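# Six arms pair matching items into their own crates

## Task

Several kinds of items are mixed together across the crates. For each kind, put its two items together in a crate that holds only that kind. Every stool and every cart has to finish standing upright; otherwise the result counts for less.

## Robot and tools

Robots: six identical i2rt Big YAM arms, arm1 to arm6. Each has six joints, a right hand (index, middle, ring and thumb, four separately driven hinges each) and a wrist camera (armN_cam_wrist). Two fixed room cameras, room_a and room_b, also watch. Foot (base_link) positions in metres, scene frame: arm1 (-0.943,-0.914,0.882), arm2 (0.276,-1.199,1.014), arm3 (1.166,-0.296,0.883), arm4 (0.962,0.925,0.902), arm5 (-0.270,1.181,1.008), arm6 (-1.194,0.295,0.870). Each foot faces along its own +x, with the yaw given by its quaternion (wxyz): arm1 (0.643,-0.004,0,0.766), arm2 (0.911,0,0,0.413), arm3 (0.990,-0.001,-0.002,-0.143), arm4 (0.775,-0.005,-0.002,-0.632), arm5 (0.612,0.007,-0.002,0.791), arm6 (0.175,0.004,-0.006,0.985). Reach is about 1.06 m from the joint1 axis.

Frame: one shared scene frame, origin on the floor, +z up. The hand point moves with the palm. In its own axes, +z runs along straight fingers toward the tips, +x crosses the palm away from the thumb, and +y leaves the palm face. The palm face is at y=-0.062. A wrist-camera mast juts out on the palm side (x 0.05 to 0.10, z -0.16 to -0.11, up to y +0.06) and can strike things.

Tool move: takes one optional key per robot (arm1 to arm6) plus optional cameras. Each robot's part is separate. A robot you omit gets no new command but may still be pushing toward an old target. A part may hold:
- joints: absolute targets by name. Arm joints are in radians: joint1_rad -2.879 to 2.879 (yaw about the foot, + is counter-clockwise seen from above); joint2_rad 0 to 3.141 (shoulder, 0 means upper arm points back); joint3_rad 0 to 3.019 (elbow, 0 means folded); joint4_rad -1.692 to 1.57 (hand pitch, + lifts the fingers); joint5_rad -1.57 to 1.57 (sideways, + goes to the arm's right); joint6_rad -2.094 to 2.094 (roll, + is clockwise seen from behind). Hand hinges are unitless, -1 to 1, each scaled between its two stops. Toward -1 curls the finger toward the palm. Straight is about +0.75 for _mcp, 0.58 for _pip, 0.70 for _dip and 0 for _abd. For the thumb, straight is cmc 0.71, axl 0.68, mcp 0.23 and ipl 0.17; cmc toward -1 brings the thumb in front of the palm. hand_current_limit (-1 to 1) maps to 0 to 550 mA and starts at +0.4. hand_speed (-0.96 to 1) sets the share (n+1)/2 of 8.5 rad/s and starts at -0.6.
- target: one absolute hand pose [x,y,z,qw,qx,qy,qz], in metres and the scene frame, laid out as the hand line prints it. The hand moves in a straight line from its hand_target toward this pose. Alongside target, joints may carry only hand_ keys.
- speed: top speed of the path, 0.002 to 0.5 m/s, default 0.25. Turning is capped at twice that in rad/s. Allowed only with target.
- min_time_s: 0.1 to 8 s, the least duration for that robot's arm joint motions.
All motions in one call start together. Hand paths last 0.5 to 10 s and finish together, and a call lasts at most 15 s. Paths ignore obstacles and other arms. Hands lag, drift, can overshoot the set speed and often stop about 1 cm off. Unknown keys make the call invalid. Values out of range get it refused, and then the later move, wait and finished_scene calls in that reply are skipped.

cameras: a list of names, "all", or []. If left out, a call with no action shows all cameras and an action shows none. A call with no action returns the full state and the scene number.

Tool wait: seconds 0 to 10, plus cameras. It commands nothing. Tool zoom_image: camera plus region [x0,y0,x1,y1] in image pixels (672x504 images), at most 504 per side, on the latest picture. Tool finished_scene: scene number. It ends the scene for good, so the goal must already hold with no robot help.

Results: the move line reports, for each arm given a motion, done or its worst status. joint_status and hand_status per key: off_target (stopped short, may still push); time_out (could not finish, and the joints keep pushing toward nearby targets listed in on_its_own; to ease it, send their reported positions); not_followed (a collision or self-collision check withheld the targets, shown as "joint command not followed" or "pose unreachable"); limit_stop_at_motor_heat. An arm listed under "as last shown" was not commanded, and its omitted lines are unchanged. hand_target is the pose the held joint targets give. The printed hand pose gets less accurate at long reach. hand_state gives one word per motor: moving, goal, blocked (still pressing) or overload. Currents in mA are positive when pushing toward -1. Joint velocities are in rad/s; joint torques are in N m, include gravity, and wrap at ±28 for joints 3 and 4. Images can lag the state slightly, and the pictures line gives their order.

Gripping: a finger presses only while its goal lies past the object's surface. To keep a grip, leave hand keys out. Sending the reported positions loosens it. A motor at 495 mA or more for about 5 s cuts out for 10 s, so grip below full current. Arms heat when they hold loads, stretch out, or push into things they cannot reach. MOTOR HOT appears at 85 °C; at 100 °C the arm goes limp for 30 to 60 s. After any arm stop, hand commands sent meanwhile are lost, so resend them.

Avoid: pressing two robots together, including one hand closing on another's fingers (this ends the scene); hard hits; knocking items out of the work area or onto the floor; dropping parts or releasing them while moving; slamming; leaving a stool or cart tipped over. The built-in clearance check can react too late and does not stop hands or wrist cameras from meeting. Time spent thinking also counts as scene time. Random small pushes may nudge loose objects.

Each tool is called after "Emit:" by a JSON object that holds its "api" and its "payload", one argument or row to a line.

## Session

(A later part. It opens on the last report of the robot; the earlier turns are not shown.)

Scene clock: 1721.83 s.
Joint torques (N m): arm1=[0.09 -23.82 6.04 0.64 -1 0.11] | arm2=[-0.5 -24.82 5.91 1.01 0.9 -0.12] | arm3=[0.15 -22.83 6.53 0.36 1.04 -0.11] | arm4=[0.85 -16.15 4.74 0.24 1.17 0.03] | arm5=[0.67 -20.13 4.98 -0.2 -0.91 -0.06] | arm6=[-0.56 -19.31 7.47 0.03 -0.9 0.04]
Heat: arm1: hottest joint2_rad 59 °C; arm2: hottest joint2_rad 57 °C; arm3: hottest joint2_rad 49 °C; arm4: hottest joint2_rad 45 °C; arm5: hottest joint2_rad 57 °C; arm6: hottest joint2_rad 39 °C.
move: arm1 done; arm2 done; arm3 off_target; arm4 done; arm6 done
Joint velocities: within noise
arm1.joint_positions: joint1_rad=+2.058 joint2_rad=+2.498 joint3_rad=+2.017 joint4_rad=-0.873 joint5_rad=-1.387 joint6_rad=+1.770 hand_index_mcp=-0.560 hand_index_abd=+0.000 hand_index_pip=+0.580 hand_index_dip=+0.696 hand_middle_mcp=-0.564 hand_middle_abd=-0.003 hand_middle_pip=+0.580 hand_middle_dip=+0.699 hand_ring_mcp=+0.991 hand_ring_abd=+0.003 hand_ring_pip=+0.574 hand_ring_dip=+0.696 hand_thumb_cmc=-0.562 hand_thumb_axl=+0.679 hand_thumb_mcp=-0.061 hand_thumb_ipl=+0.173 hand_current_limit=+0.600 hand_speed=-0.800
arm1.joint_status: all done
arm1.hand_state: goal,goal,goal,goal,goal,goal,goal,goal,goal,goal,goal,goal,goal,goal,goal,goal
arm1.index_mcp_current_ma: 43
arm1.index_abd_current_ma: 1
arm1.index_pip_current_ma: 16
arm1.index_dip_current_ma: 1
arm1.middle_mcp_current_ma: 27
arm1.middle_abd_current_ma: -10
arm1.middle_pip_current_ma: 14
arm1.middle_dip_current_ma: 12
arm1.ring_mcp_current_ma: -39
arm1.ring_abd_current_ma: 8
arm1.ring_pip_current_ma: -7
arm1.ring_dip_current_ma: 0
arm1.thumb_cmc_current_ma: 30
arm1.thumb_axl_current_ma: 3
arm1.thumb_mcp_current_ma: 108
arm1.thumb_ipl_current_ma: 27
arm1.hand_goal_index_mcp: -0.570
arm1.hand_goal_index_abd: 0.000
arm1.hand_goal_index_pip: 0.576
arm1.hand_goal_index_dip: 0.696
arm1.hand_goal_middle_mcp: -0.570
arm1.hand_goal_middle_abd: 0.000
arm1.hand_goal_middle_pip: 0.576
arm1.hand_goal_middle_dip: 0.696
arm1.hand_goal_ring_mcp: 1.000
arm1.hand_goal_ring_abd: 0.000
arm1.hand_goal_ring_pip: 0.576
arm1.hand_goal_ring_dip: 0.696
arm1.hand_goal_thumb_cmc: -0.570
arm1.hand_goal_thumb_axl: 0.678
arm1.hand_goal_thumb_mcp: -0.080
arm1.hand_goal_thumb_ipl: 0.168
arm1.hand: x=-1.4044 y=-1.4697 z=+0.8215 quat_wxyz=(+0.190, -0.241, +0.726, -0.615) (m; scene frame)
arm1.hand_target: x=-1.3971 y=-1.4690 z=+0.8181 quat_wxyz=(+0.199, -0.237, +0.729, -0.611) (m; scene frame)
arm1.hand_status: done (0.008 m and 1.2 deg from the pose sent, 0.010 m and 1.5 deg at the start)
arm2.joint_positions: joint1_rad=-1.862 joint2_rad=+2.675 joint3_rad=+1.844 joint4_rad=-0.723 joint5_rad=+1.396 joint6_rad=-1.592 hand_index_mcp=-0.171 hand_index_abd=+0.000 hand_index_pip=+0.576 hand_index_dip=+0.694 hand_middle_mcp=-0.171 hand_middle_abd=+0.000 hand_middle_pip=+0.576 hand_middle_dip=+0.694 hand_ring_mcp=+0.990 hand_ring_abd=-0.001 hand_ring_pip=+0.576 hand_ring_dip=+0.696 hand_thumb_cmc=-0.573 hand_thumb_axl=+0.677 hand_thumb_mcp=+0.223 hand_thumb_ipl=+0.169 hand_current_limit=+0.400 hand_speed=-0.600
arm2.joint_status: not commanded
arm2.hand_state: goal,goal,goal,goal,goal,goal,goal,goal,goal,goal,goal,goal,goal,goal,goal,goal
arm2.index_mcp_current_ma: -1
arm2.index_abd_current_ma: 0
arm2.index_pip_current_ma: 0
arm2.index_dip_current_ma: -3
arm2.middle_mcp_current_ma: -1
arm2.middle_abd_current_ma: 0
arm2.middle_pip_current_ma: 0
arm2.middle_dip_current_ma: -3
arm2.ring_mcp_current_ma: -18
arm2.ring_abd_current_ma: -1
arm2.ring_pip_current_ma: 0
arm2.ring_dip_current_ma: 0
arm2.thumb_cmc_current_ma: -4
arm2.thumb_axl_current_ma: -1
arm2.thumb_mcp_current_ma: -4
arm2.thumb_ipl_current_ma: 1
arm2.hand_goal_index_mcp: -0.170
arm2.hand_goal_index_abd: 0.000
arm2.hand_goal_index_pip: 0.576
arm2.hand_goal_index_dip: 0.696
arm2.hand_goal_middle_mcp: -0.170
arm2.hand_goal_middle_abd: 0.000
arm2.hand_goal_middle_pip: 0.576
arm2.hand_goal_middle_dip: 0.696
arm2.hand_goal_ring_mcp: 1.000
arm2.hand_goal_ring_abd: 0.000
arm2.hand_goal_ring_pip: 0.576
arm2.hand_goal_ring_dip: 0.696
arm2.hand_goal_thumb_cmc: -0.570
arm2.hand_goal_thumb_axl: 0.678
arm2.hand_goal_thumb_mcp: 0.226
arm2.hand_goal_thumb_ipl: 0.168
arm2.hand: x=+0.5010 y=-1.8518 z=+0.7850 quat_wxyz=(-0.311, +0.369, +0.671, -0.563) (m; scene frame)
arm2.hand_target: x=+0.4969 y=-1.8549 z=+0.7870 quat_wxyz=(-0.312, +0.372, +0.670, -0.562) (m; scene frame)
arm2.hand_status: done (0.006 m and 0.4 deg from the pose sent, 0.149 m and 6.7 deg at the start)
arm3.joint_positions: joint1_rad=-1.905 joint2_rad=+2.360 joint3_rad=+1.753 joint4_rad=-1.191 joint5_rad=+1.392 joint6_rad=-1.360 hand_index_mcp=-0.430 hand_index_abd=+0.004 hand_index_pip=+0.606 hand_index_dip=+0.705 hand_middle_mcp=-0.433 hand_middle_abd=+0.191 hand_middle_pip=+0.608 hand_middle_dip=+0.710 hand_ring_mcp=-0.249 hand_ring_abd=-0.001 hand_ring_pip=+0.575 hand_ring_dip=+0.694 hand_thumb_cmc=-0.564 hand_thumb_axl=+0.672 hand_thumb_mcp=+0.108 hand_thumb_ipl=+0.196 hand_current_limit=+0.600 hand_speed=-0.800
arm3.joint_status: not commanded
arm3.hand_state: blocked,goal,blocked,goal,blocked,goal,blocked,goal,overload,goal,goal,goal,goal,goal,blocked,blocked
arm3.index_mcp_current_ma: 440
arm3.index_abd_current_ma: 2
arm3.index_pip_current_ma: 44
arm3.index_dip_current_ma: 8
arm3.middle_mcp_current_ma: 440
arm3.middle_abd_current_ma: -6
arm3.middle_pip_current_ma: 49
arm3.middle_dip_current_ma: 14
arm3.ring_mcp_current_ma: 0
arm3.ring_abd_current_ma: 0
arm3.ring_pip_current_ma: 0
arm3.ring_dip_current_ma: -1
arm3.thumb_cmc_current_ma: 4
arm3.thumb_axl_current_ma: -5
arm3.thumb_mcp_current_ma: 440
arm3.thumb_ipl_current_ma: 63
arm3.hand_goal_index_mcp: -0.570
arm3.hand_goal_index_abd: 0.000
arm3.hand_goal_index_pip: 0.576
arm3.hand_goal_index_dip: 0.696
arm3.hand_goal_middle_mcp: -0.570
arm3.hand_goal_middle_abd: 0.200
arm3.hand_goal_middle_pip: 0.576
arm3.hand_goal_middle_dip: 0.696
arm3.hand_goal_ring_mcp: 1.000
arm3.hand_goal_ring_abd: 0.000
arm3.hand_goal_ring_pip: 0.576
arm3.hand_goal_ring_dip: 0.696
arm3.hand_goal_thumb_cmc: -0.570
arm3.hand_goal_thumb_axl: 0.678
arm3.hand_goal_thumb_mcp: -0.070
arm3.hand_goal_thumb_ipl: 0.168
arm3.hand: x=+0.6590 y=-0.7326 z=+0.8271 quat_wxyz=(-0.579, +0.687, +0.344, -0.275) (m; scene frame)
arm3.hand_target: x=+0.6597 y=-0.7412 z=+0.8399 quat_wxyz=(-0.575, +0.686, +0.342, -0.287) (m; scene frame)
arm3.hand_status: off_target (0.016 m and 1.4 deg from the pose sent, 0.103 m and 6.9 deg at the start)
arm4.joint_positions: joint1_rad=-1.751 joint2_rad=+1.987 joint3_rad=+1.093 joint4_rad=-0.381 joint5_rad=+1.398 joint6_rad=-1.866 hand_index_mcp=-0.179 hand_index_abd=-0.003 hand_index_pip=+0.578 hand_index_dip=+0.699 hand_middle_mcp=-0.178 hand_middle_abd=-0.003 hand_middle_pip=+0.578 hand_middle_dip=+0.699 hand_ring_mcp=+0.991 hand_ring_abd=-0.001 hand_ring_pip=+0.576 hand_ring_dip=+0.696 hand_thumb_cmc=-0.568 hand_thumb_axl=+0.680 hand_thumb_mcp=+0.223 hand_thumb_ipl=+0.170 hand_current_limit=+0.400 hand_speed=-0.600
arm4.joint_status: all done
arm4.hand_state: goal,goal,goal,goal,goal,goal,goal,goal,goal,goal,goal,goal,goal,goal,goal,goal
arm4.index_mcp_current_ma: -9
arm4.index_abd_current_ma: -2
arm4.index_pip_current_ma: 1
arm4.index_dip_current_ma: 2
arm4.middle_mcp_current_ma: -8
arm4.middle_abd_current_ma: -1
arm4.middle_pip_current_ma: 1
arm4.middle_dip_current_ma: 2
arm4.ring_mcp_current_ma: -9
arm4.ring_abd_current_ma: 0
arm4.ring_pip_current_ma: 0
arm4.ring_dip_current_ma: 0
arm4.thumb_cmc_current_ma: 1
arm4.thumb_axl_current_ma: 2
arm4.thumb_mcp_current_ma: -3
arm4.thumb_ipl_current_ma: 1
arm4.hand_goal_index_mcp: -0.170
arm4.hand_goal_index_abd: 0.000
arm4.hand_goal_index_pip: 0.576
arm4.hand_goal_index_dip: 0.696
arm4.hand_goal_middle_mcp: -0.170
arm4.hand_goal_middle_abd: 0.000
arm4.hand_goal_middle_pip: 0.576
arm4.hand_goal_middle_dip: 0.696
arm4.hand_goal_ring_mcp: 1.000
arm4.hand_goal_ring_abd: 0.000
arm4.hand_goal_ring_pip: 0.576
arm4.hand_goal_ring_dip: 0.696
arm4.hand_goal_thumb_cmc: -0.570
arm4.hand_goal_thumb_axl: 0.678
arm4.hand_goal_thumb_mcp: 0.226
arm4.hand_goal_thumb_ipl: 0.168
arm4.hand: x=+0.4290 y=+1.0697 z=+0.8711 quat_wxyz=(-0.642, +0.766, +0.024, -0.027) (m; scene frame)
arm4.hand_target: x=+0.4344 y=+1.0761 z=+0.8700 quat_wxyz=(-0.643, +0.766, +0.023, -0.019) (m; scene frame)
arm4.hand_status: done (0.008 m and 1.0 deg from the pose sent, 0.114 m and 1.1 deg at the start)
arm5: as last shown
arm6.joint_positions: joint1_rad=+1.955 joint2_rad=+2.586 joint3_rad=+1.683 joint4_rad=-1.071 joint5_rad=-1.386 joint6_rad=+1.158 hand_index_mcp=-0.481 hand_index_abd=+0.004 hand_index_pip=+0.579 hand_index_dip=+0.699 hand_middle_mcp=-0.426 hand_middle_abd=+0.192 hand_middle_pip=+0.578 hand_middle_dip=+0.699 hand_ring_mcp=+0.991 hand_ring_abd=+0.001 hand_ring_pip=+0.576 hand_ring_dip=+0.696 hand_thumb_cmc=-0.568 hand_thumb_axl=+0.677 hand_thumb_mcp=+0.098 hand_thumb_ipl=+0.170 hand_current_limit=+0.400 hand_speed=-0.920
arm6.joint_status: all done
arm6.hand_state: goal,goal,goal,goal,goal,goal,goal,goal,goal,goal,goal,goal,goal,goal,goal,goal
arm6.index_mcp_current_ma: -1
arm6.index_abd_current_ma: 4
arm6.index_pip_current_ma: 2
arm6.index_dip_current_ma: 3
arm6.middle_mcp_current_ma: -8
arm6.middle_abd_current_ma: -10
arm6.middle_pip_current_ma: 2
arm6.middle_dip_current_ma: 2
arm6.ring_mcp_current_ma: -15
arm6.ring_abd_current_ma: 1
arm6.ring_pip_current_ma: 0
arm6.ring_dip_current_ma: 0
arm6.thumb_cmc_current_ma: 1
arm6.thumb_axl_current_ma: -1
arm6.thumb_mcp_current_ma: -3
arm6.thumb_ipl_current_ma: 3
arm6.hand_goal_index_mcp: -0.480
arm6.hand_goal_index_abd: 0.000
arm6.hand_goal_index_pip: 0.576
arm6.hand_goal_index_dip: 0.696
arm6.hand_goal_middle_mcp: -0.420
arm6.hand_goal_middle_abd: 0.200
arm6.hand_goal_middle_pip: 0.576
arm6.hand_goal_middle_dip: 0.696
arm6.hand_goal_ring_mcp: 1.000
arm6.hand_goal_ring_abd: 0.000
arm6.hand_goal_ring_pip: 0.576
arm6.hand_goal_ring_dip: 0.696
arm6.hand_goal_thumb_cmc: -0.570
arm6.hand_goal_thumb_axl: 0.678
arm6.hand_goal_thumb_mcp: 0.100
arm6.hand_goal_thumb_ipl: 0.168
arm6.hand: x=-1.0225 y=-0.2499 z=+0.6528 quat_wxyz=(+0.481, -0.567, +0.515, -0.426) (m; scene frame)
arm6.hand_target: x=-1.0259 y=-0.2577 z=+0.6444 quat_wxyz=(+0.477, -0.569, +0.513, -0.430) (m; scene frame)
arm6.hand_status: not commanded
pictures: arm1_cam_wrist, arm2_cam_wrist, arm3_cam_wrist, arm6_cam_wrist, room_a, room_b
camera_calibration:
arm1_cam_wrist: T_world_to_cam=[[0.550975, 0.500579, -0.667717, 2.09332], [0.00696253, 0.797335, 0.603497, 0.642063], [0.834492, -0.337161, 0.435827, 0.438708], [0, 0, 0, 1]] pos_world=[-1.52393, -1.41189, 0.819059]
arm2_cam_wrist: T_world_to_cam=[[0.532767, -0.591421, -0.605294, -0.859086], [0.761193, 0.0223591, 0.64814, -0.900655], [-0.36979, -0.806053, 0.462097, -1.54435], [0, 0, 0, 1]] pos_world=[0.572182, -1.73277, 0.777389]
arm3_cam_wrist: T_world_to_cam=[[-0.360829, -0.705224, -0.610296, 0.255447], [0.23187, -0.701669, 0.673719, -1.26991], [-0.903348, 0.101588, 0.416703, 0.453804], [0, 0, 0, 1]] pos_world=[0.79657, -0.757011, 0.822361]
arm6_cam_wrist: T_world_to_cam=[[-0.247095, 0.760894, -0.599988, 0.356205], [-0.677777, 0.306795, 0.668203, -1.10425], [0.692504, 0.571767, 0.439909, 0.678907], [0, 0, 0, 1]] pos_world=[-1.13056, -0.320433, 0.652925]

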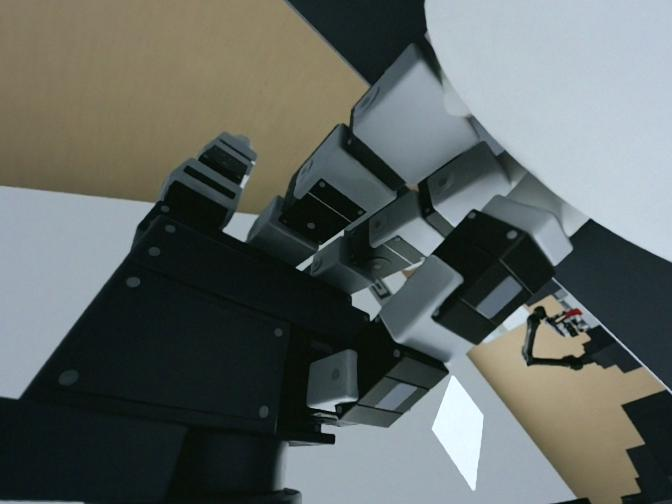

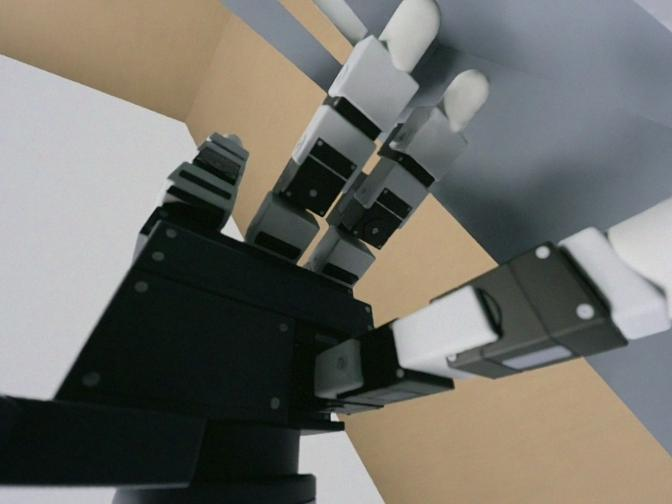

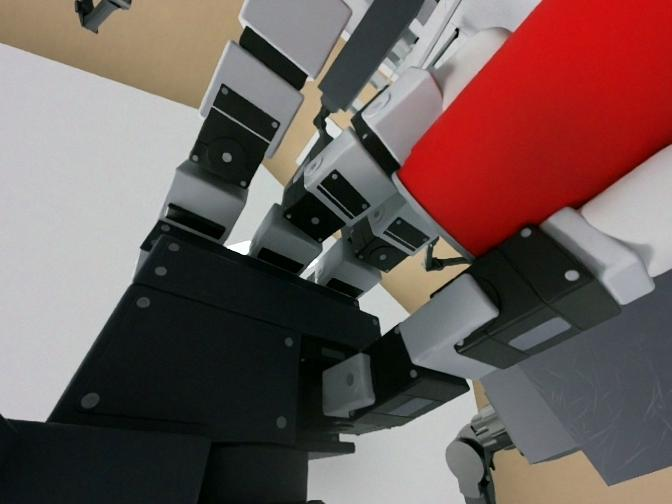

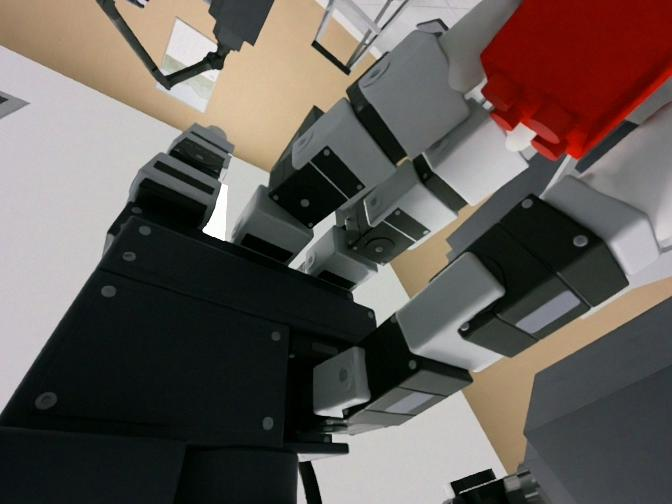

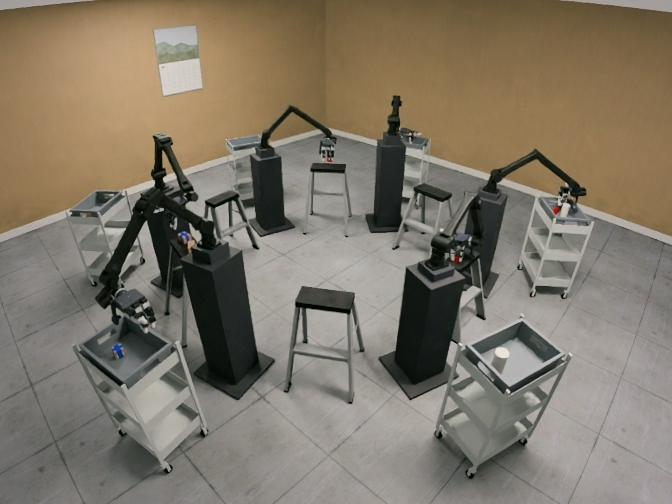

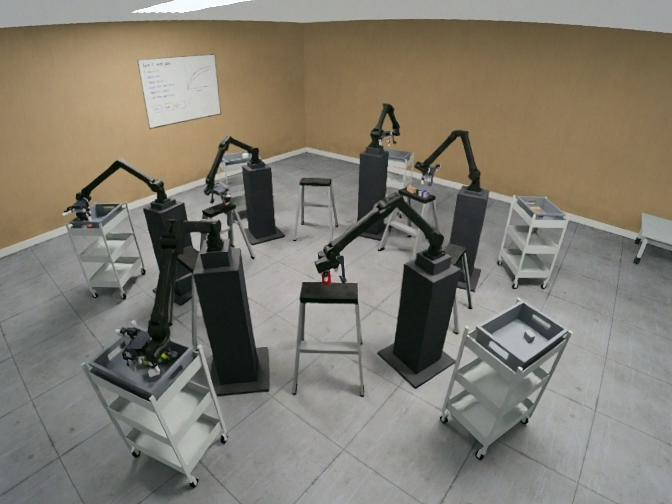

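Emit:
{"api": "move", "payload": {
  "arm1": {"target":[-1.397,-1.469,0.95,0.1986,-0.2367,0.7286,-0.6113],"speed":0.06},
  "arm2": {"target":[0.494,-1.853,0.766,-0.3116,0.3714,0.6701,-0.5622],"speed":0.08},
  "arm3": {"target":[0.653,-0.742,0.775,-0.5752,0.6856,0.3418,-0.2868],"speed":0.06},
  "arm4": {"target":[0.275,1.107,0.80,-0.6387,0.7612,-0.0867,0.0727],"speed":0.1},
  "arm6": {"target":[-1.0259,-0.2577,0.80,0.4777,-0.5693,0.5126,-0.4301],"speed":0.1,"joints":{"hand_speed":-0.6,"hand_index_mcp":-0.22,"hand_middle_mcp":-0.22,"hand_thumb_mcp":0.225}},
  "cameras": ["arm1_cam_wrist","arm2_cam_wrist","arm4_cam_wrist","room_a","room_b"]
}}

Emit:
{"api": "zoom_image", "payload": {
  "camera": "room_a",
  "region": [510, 170, 610, 250]
}}

Emit:
{"api": "zoom_image", "payload": {
  "camera": "room_a",
  "region": [410, 180, 510, 280]
}}

Emit:
{"api": "zoom_image", "payload": {
  "camera": "arm2_cam_wrist",
  "region": [400, 0, 672, 240]
}}

Scene clock: 1761.80 s.
Joint torques (N m): arm1=[0.15 -24.64 9.89 0.24 -1 0.14] | arm2=[-0.56 -23.3 6.3 0.84 0.89 -0.13] | arm3=[-0.32 -20.84 7.38 0.24 0.94 -0.13] | arm4=[0.56 -20.89 8.92 -1.2 0.76 -0.05] | arm5=[0.67 -20.19 5 -0.2 -0.9 -0.06] | arm6=[-0.56 -23.12 5.61 -0.39 -0.91 0.04]
Heat: arm1: hottest joint2_rad 61 °C; arm2: hottest joint2_rad 62 °C; arm3: hottest joint2_rad 54 °C; arm4: hottest joint2_rad 49 °C; arm5: hottest joint2_rad 57 °C; arm6: hottest joint2_rad 42 °C.
move: arm1 off_target; arm2 done; arm3 done; arm4 off_target; arm6 off_target
Joint velocities: within noise
arm1.joint_positions: joint1_rad=+2.058 joint2_rad=+2.363 joint3_rad=+2.017 joint4_rad=-1.068 joint5_rad=-1.386 joint6_rad=+1.781 hand_index_mcp=-0.560 hand_index_abd=+0.000 hand_index_pip=+0.580 hand_index_dip=+0.696 hand_middle_mcp=-0.564 hand_middle_abd=-0.003 hand_middle_pip=+0.580 hand_middle_dip=+0.699 hand_ring_mcp=+0.991 hand_ring_abd=+0.003 hand_ring_pip=+0.574 hand_ring_dip=+0.696 hand_thumb_cmc=-0.563 hand_thumb_axl=+0.679 hand_thumb_mcp=-0.061 hand_thumb_ipl=+0.173 hand_current_limit=+0.600 hand_speed=-0.800
arm1.joint_status: not commanded
arm1.hand_state: goal,goal,goal,goal,goal,goal,goal,goal,goal,goal,goal,goal,goal,goal,goal,goal
arm1.index_mcp_current_ma: 43
arm1.index_abd_current_ma: -1
arm1.index_pip_current_ma: 16
arm1.index_dip_current_ma: 1
arm1.middle_mcp_current_ma: 26
arm1.middle_abd_current_ma: -10
arm1.middle_pip_current_ma: 14
arm1.middle_dip_current_ma: 11
arm1.ring_mcp_current_ma: -39
arm1.ring_abd_current_ma: 8
arm1.ring_pip_current_ma: -7
arm1.ring_dip_current_ma: 0
arm1.thumb_cmc_current_ma: 28
arm1.thumb_axl_current_ma: 3
arm1.thumb_mcp_current_ma: 108
arm1.thumb_ipl_current_ma: 27
arm1.hand_goal_index_mcp: -0.570
arm1.hand_goal_index_abd: 0.000
arm1.hand_goal_index_pip: 0.576
arm1.hand_goal_index_dip: 0.696
arm1.hand_goal_middle_mcp: -0.570
arm1.hand_goal_middle_abd: 0.000
arm1.hand_goal_middle_pip: 0.576
arm1.hand_goal_middle_dip: 0.696
arm1.hand_goal_ring_mcp: 1.000
arm1.hand_goal_ring_abd: 0.000
arm1.hand_goal_ring_pip: 0.576
arm1.hand_goal_ring_dip: 0.696
arm1.hand_goal_thumb_cmc: -0.570
arm1.hand_goal_thumb_axl: 0.678
arm1.hand_goal_thumb_mcp: -0.080
arm1.hand_goal_thumb_ipl: 0.168
arm1.hand: x=-1.3905 y=-1.4584 z=+0.9137 quat_wxyz=(+0.216, -0.219, +0.734, -0.605) (m; scene frame)
arm1.hand_target: x=-1.3958 y=-1.4682 z=+0.9498 quat_wxyz=(+0.198, -0.236, +0.729, -0.611) (m; scene frame)
arm1.hand_status: off_target (0.038 m and 3.0 deg from the pose sent, 0.129 m and 1.2 deg at the start)
arm2.joint_positions: joint1_rad=-1.863 joint2_rad=+2.694 joint3_rad=+1.844 joint4_rad=-0.681 joint5_rad=+1.396 joint6_rad=-1.606 hand_index_mcp=-0.171 hand_index_abd=+0.000 hand_index_pip=+0.576 hand_index_dip=+0.694 hand_middle_mcp=-0.171 hand_middle_abd=+0.000 hand_middle_pip=+0.576 hand_middle_dip=+0.694 hand_ring_mcp=+0.990 hand_ring_abd=-0.001 hand_ring_pip=+0.576 hand_ring_dip=+0.696 hand_thumb_cmc=-0.573 hand_thumb_axl=+0.677 hand_thumb_mcp=+0.223 hand_thumb_ipl=+0.169 hand_current_limit=+0.400 hand_speed=-0.600
arm2.joint_status: not commanded
arm2.hand_state: goal,goal,goal,goal,goal,goal,goal,goal,goal,goal,goal,goal,goal,goal,goal,goal
arm2.index_mcp_current_ma: -1
arm2.index_abd_current_ma: 0
arm2.index_pip_current_ma: 0
arm2.index_dip_current_ma: -3
arm2.middle_mcp_current_ma: -1
arm2.middle_abd_current_ma: 0
arm2.middle_pip_current_ma: 0
arm2.middle_dip_current_ma: -3
arm2.ring_mcp_current_ma: -18
arm2.ring_abd_current_ma: -1
arm2.ring_pip_current_ma: 0
arm2.ring_dip_current_ma: 0
arm2.thumb_cmc_current_ma: -4
arm2.thumb_axl_current_ma: -1
arm2.thumb_mcp_current_ma: -4
arm2.thumb_ipl_current_ma: 1
arm2.hand_goal_index_mcp: -0.170
arm2.hand_goal_index_abd: 0.000
arm2.hand_goal_index_pip: 0.576
arm2.hand_goal_index_dip: 0.696
arm2.hand_goal_middle_mcp: -0.170
arm2.hand_goal_middle_abd: 0.000
arm2.hand_goal_middle_pip: 0.576
arm2.hand_goal_middle_dip: 0.696
arm2.hand_goal_ring_mcp: 1.000
arm2.hand_goal_ring_abd: 0.000
arm2.hand_goal_ring_pip: 0.576
arm2.hand_goal_ring_dip: 0.696
arm2.hand_goal_thumb_cmc: -0.570
arm2.hand_goal_thumb_axl: 0.678
arm2.hand_goal_thumb_mcp: 0.226
arm2.hand_goal_thumb_ipl: 0.168
arm2.hand: x=+0.5001 y=-1.8518 z=+0.7733 quat_wxyz=(-0.308, +0.371, +0.670, -0.564) (m; scene frame)
arm2.hand_target: x=+0.4941 y=-1.8528 z=+0.7661 quat_wxyz=(-0.312, +0.372, +0.670, -0.562) (m; scene frame)
arm2.hand_status: done (0.010 m and 0.5 deg from the pose sent, 0.020 m and 0.4 deg at the start)
arm3.joint_positions: joint1_rad=-1.905 joint2_rad=+2.445 joint3_rad=+1.753 joint4_rad=-1.050 joint5_rad=+1.397 joint6_rad=-1.407 hand_index_mcp=-0.430 hand_index_abd=+0.004 hand_index_pip=+0.606 hand_index_dip=+0.705 hand_middle_mcp=-0.434 hand_middle_abd=+0.191 hand_middle_pip=+0.608 hand_middle_dip=+0.710 hand_ring_mcp=-0.249 hand_ring_abd=-0.001 hand_ring_pip=+0.575 hand_ring_dip=+0.694 hand_thumb_cmc=-0.565 hand_thumb_axl=+0.672 hand_thumb_mcp=+0.108 hand_thumb_ipl=+0.196 hand_current_limit=+0.600 hand_speed=-0.800
arm3.joint_status: not commanded
arm3.hand_state: blocked,goal,blocked,goal,blocked,goal,blocked,goal,overload,goal,goal,goal,goal,goal,blocked,blocked
arm3.index_mcp_current_ma: 440
arm3.index_abd_current_ma: 2
arm3.index_pip_current_ma: 44
arm3.index_dip_current_ma: 8
arm3.middle_mcp_current_ma: 440
arm3.middle_abd_current_ma: -6
arm3.middle_pip_current_ma: 49
arm3.middle_dip_current_ma: 14
arm3.ring_mcp_current_ma: 0
arm3.ring_abd_current_ma: 0
arm3.ring_pip_current_ma: 0
arm3.ring_dip_current_ma: -1
arm3.thumb_cmc_current_ma: 3
arm3.thumb_axl_current_ma: -6
arm3.thumb_mcp_current_ma: 440
arm3.thumb_ipl_current_ma: 63
arm3.hand_goal_index_mcp: -0.570
arm3.hand_goal_index_abd: 0.000
arm3.hand_goal_index_pip: 0.576
arm3.hand_goal_index_dip: 0.696
arm3.hand_goal_middle_mcp: -0.570
arm3.hand_goal_middle_abd: 0.200
arm3.hand_goal_middle_pip: 0.576
arm3.hand_goal_middle_dip: 0.696
arm3.hand_goal_ring_mcp: 1.000
arm3.hand_goal_ring_abd: 0.000
arm3.hand_goal_ring_pip: 0.576
arm3.hand_goal_ring_dip: 0.696
arm3.hand_goal_thumb_cmc: -0.570
arm3.hand_goal_thumb_axl: 0.678
arm3.hand_goal_thumb_mcp: -0.070
arm3.hand_goal_thumb_ipl: 0.168
arm3.hand: x=+0.6566 y=-0.7361 z=+0.7733 quat_wxyz=(-0.577, +0.686, +0.344, -0.282) (m; scene frame)
arm3.hand_target: x=+0.6531 y=-0.7419 z=+0.7750 quat_wxyz=(-0.575, +0.686, +0.342, -0.287) (m; scene frame)
arm3.hand_status: done (0.007 m and 0.6 deg from the pose sent, 0.053 m and 1.4 deg at the start)
arm4.joint_positions: joint1_rad=-1.799 joint2_rad=+2.628 joint3_rad=+2.159 joint4_rad=-1.683 joint5_rad=+1.334 joint6_rad=-0.957 hand_index_mcp=-0.179 hand_index_abd=-0.003 hand_index_pip=+0.578 hand_index_dip=+0.699 hand_middle_mcp=-0.177 hand_middle_abd=-0.002 hand_middle_pip=+0.578 hand_middle_dip=+0.699 hand_ring_mcp=+0.991 hand_ring_abd=-0.001 hand_ring_pip=+0.576 hand_ring_dip=+0.696 hand_thumb_cmc=-0.568 hand_thumb_axl=+0.680 hand_thumb_mcp=+0.223 hand_thumb_ipl=+0.170 hand_current_limit=+0.400 hand_speed=-0.600
arm4.joint_status: not commanded
arm4.hand_state: goal,goal,goal,goal,goal,goal,goal,goal,goal,goal,goal,goal,goal,goal,goal,goal
arm4.index_mcp_current_ma: -9
arm4.index_abd_current_ma: -1
arm4.index_pip_current_ma: 1
arm4.index_dip_current_ma: 2
arm4.middle_mcp_current_ma: -7
arm4.middle_abd_current_ma: -1
arm4.middle_pip_current_ma: 1
arm4.middle_dip_current_ma: 2
arm4.ring_mcp_current_ma: -9
arm4.ring_abd_current_ma: 0
arm4.ring_pip_current_ma: 0
arm4.ring_dip_current_ma: 0
arm4.thumb_cmc_current_ma: 1
arm4.thumb_axl_current_ma: 2
arm4.thumb_mcp_current_ma: -2
arm4.thumb_ipl_current_ma: 1
arm4.hand_goal_index_mcp: -0.170
arm4.hand_goal_index_abd: 0.000
arm4.hand_goal_index_pip: 0.576
arm4.hand_goal_index_dip: 0.696
arm4.hand_goal_middle_mcp: -0.170
arm4.hand_goal_middle_abd: 0.000
arm4.hand_goal_middle_pip: 0.576
arm4.hand_goal_middle_dip: 0.696
arm4.hand_goal_ring_mcp: 1.000
arm4.hand_goal_ring_abd: 0.000
arm4.hand_goal_ring_pip: 0.576
arm4.hand_goal_ring_dip: 0.696
arm4.hand_goal_thumb_cmc: -0.570
arm4.hand_goal_thumb_axl: 0.678
arm4.hand_goal_thumb_mcp: 0.226
arm4.hand_goal_thumb_ipl: 0.168
arm4.hand: x=+0.2766 y=+1.0982 z=+0.8086 quat_wxyz=(-0.628, +0.774, -0.069, +0.043) (m; scene frame)
arm4.hand_target: x=+0.2757 y=+1.1072 z=+0.8000 quat_wxyz=(-0.627, +0.774, -0.073, +0.051) (m; scene frame)
arm4.hand_status: off_target (0.012 m and 4.4 deg from the pose sent, 0.174 m and 17.1 deg at the start; a joint's target at an end of its range on 23 of 82 steps)
arm5.joint_positions: joint1_rad=-0.095 joint2_rad=+2.297 joint3_rad=+1.564 joint4_rad=-1.106 joint5_rad=-1.382 joint6_rad=+1.276 hand_index_mcp=-0.206 hand_index_abd=-0.003 hand_index_pip=+0.578 hand_index_dip=+0.698 hand_middle_mcp=-0.206 hand_middle_abd=-0.003 hand_middle_pip=+0.578 hand_middle_dip=+0.699 hand_ring_mcp=+0.992 hand_ring_abd=+0.001 hand_ring_pip=+0.576 hand_ring_dip=+0.696 hand_thumb_cmc=-0.568 hand_thumb_axl=+0.680 hand_thumb_mcp=+0.224 hand_thumb_ipl=+0.170 hand_current_limit=+0.400 hand_speed=-0.800
arm5.joint_status: not commanded
arm5.hand_state: goal,goal,goal,goal,goal,goal,goal,goal,goal,goal,goal,goal,goal,goal,goal,goal
arm5.index_mcp_current_ma: -23
arm5.index_abd_current_ma: -8
arm5.index_pip_current_ma: 6
arm5.index_dip_current_ma: 8
arm5.middle_mcp_current_ma: -24
arm5.middle_abd_current_ma: -9
arm5.middle_pip_current_ma: 6
arm5.middle_dip_current_ma: 9
arm5.ring_mcp_current_ma: -34
arm5.ring_abd_current_ma: 4
arm5.ring_pip_current_ma: -1
arm5.ring_dip_current_ma: 0
arm5.thumb_cmc_current_ma: 5
arm5.thumb_axl_current_ma: 8
arm5.thumb_mcp_current_ma: -10
arm5.thumb_ipl_current_ma: 7
arm5.hand_goal_index_mcp: -0.200
arm5.hand_goal_index_abd: 0.000
arm5.hand_goal_index_pip: 0.576
arm5.hand_goal_index_dip: 0.696
arm5.hand_goal_middle_mcp: -0.200
arm5.hand_goal_middle_abd: 0.000
arm5.hand_goal_middle_pip: 0.576
arm5.hand_goal_middle_dip: 0.696
arm5.hand_goal_ring_mcp: 1.000
arm5.hand_goal_ring_abd: 0.000
arm5.hand_goal_ring_pip: 0.576
arm5.hand_goal_ring_dip: 0.696
arm5.hand_goal_thumb_cmc: -0.570
arm5.hand_goal_thumb_axl: 0.678
arm5.hand_goal_thumb_mcp: 0.226
arm5.hand_goal_thumb_ipl: 0.168
arm5.hand: x=-0.5113 y=+1.7101 z=+0.9427 quat_wxyz=(-0.414, +0.472, +0.604, -0.491) (m; scene frame)
arm5.hand_target: x=-0.5077 y=+1.7081 z=+0.9446 quat_wxyz=(-0.412, +0.476, +0.601, -0.492) (m; scene frame)
arm5.hand_status: not commanded
arm6.joint_positions: joint1_rad=+1.955 joint2_rad=+2.335 joint3_rad=+1.620 joint4_rad=-1.275 joint5_rad=-1.386 joint6_rad=+1.145 hand_index_mcp=-0.229 hand_index_abd=+0.004 hand_index_pip=+0.577 hand_index_dip=+0.699 hand_middle_mcp=-0.225 hand_middle_abd=+0.192 hand_middle_pip=+0.578 hand_middle_dip=+0.699 hand_ring_mcp=+0.991 hand_ring_abd=+0.001 hand_ring_pip=+0.576 hand_ring_dip=+0.696 hand_thumb_cmc=-0.569 hand_thumb_axl=+0.677 hand_thumb_mcp=+0.222 hand_thumb_ipl=+0.170 hand_current_limit=+0.400 hand_speed=-0.600
arm6.joint_status: all done
arm6.hand_state: goal,goal,goal,goal,goal,goal,goal,goal,goal,goal,goal,goal,goal,goal,goal,goal
arm6.index_mcp_current_ma: -13
arm6.index_abd_current_ma: 4
arm6.index_pip_current_ma: 1
arm6.index_dip_current_ma: 3
arm6.middle_mcp_current_ma: -7
arm6.middle_abd_current_ma: -10
arm6.middle_pip_current_ma: 2
arm6.middle_dip_current_ma: 2
arm6.ring_mcp_current_ma: -15
arm6.ring_abd_current_ma: 1
arm6.ring_pip_current_ma: 0
arm6.ring_dip_current_ma: 0
arm6.thumb_cmc_current_ma: 1
arm6.thumb_axl_current_ma: -1
arm6.thumb_mcp_current_ma: -6
arm6.thumb_ipl_current_ma: 3
arm6.hand_goal_index_mcp: -0.220
arm6.hand_goal_index_abd: 0.000
arm6.hand_goal_index_pip: 0.576
arm6.hand_goal_index_dip: 0.696
arm6.hand_goal_middle_mcp: -0.220
arm6.hand_goal_middle_abd: 0.200
arm6.hand_goal_middle_pip: 0.576
arm6.hand_goal_middle_dip: 0.696
arm6.hand_goal_ring_mcp: 1.000
arm6.hand_goal_ring_abd: 0.000
arm6.hand_goal_ring_pip: 0.576
arm6.hand_goal_ring_dip: 0.696
arm6.hand_goal_thumb_cmc: -0.570
arm6.hand_goal_thumb_axl: 0.678
arm6.hand_goal_thumb_mcp: 0.226
arm6.hand_goal_thumb_ipl: 0.168
arm6.hand: x=-1.0216 y=-0.2554 z=+0.7873 quat_wxyz=(+0.483, -0.567, +0.515, -0.425) (m; scene frame)
arm6.hand_target: x=-1.0258 y=-0.2577 z=+0.7998 quat_wxyz=(+0.477, -0.569, +0.513, -0.430) (m; scene frame)
arm6.hand_status: off_target (0.014 m and 0.9 deg from the pose sent, 0.148 m and 0.7 deg at the start)
pictures: arm1_cam_wrist, arm2_cam_wrist, arm4_cam_wrist, room_a, room_b
camera_calibration:
arm1_cam_wrist: T_world_to_cam=[[0.587963, 0.528134, -0.612677, 2.18284], [-0.0273625, 0.769985, 0.637475, 0.458648], [0.808425, -0.358048, 0.467174, 0.295303], [0, 0, 0, 1]] pos_world=[-1.50961, -1.40025, 0.907043]
arm2_cam_wrist: T_world_to_cam=[[0.536486, -0.595534, -0.597931, -0.88083], [0.75794, 0.028462, 0.651703, -0.88229], [-0.371093, -0.802825, 0.466649, -1.53623], [0, 0, 0, 1]] pos_world=[0.57119, -1.73278, 0.765196]
arm4_cam_wrist: T_world_to_cam=[[-0.808593, 0.0376647, -0.587161, 0.697417], [-0.510967, -0.539716, 0.669044, 0.146798], [-0.291701, 0.841004, 0.455656, -1.08464], [0, 0, 0, 1]] pos_world=[0.322545, 0.965149, 0.805505]

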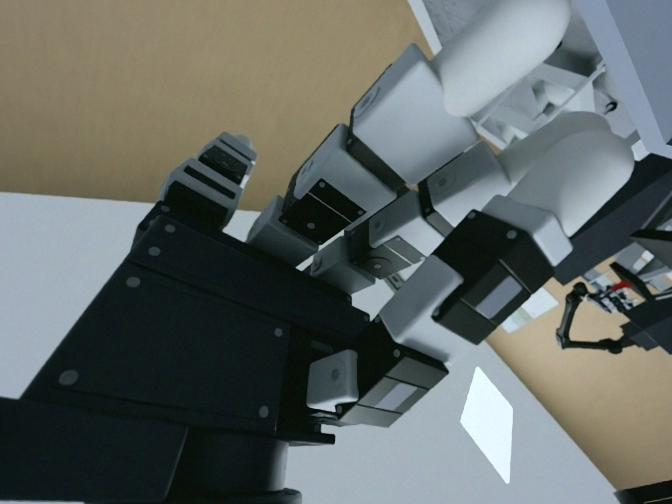

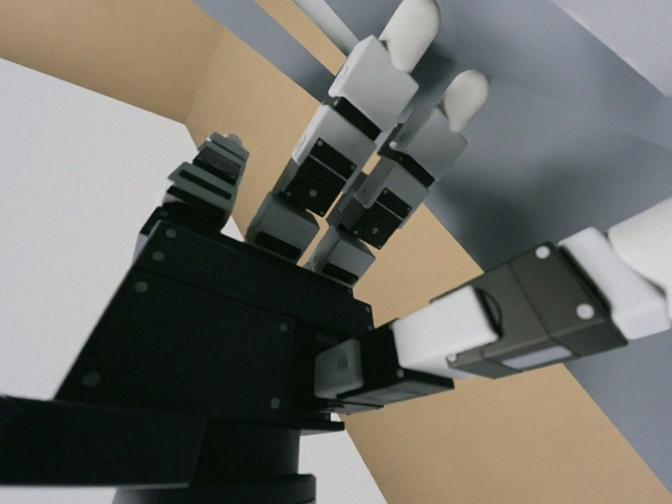

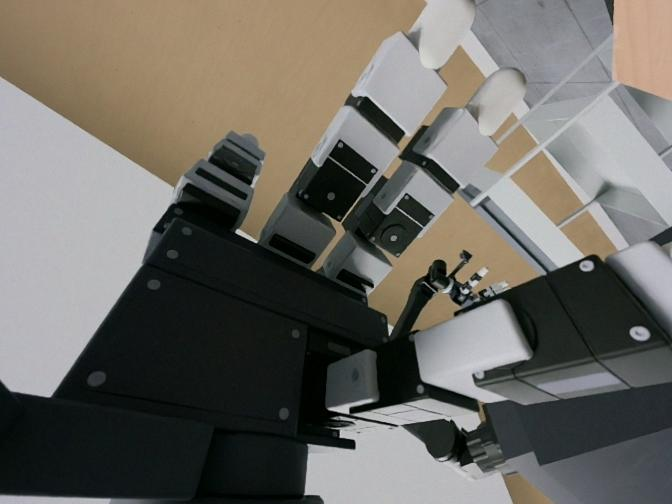

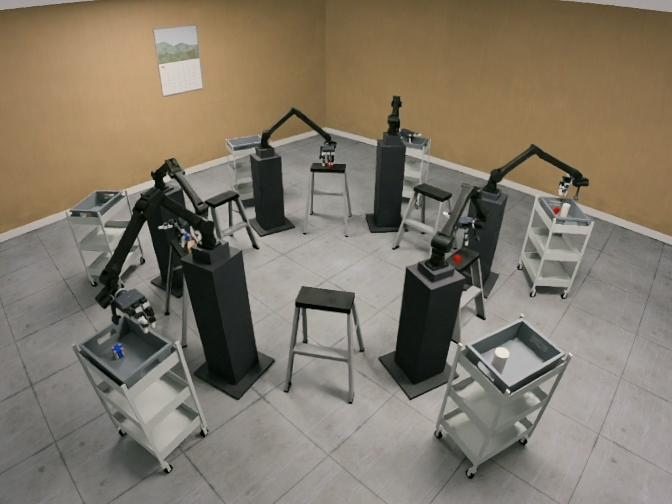

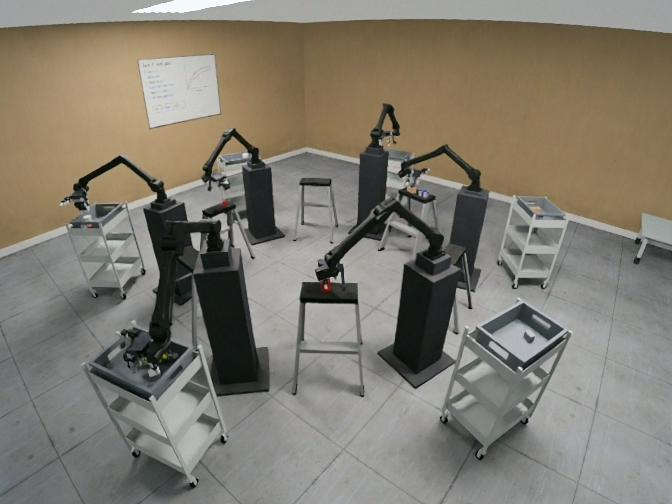

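Scaled by 5.040.

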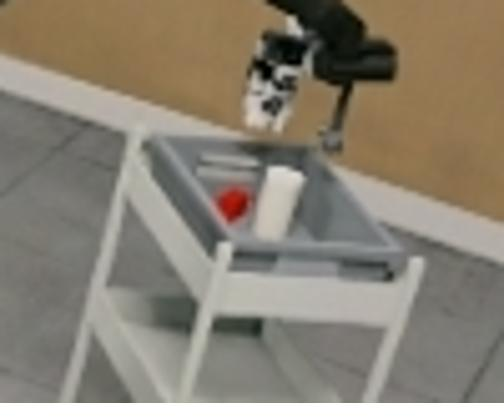

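Scaled by 5.040.

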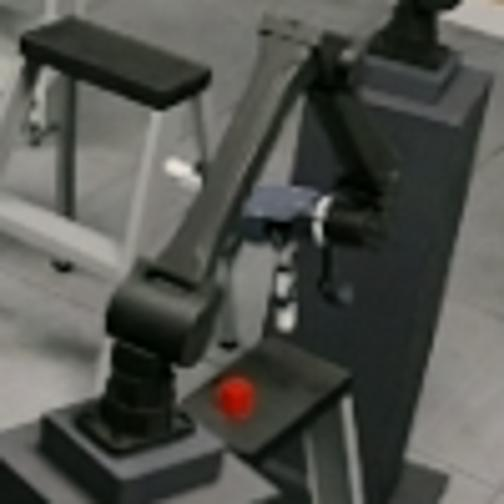

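Scaled by 1.853.

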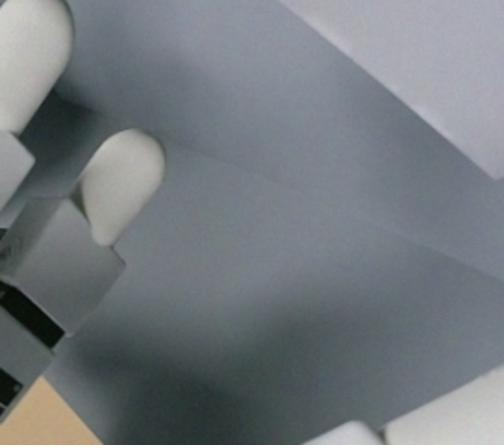

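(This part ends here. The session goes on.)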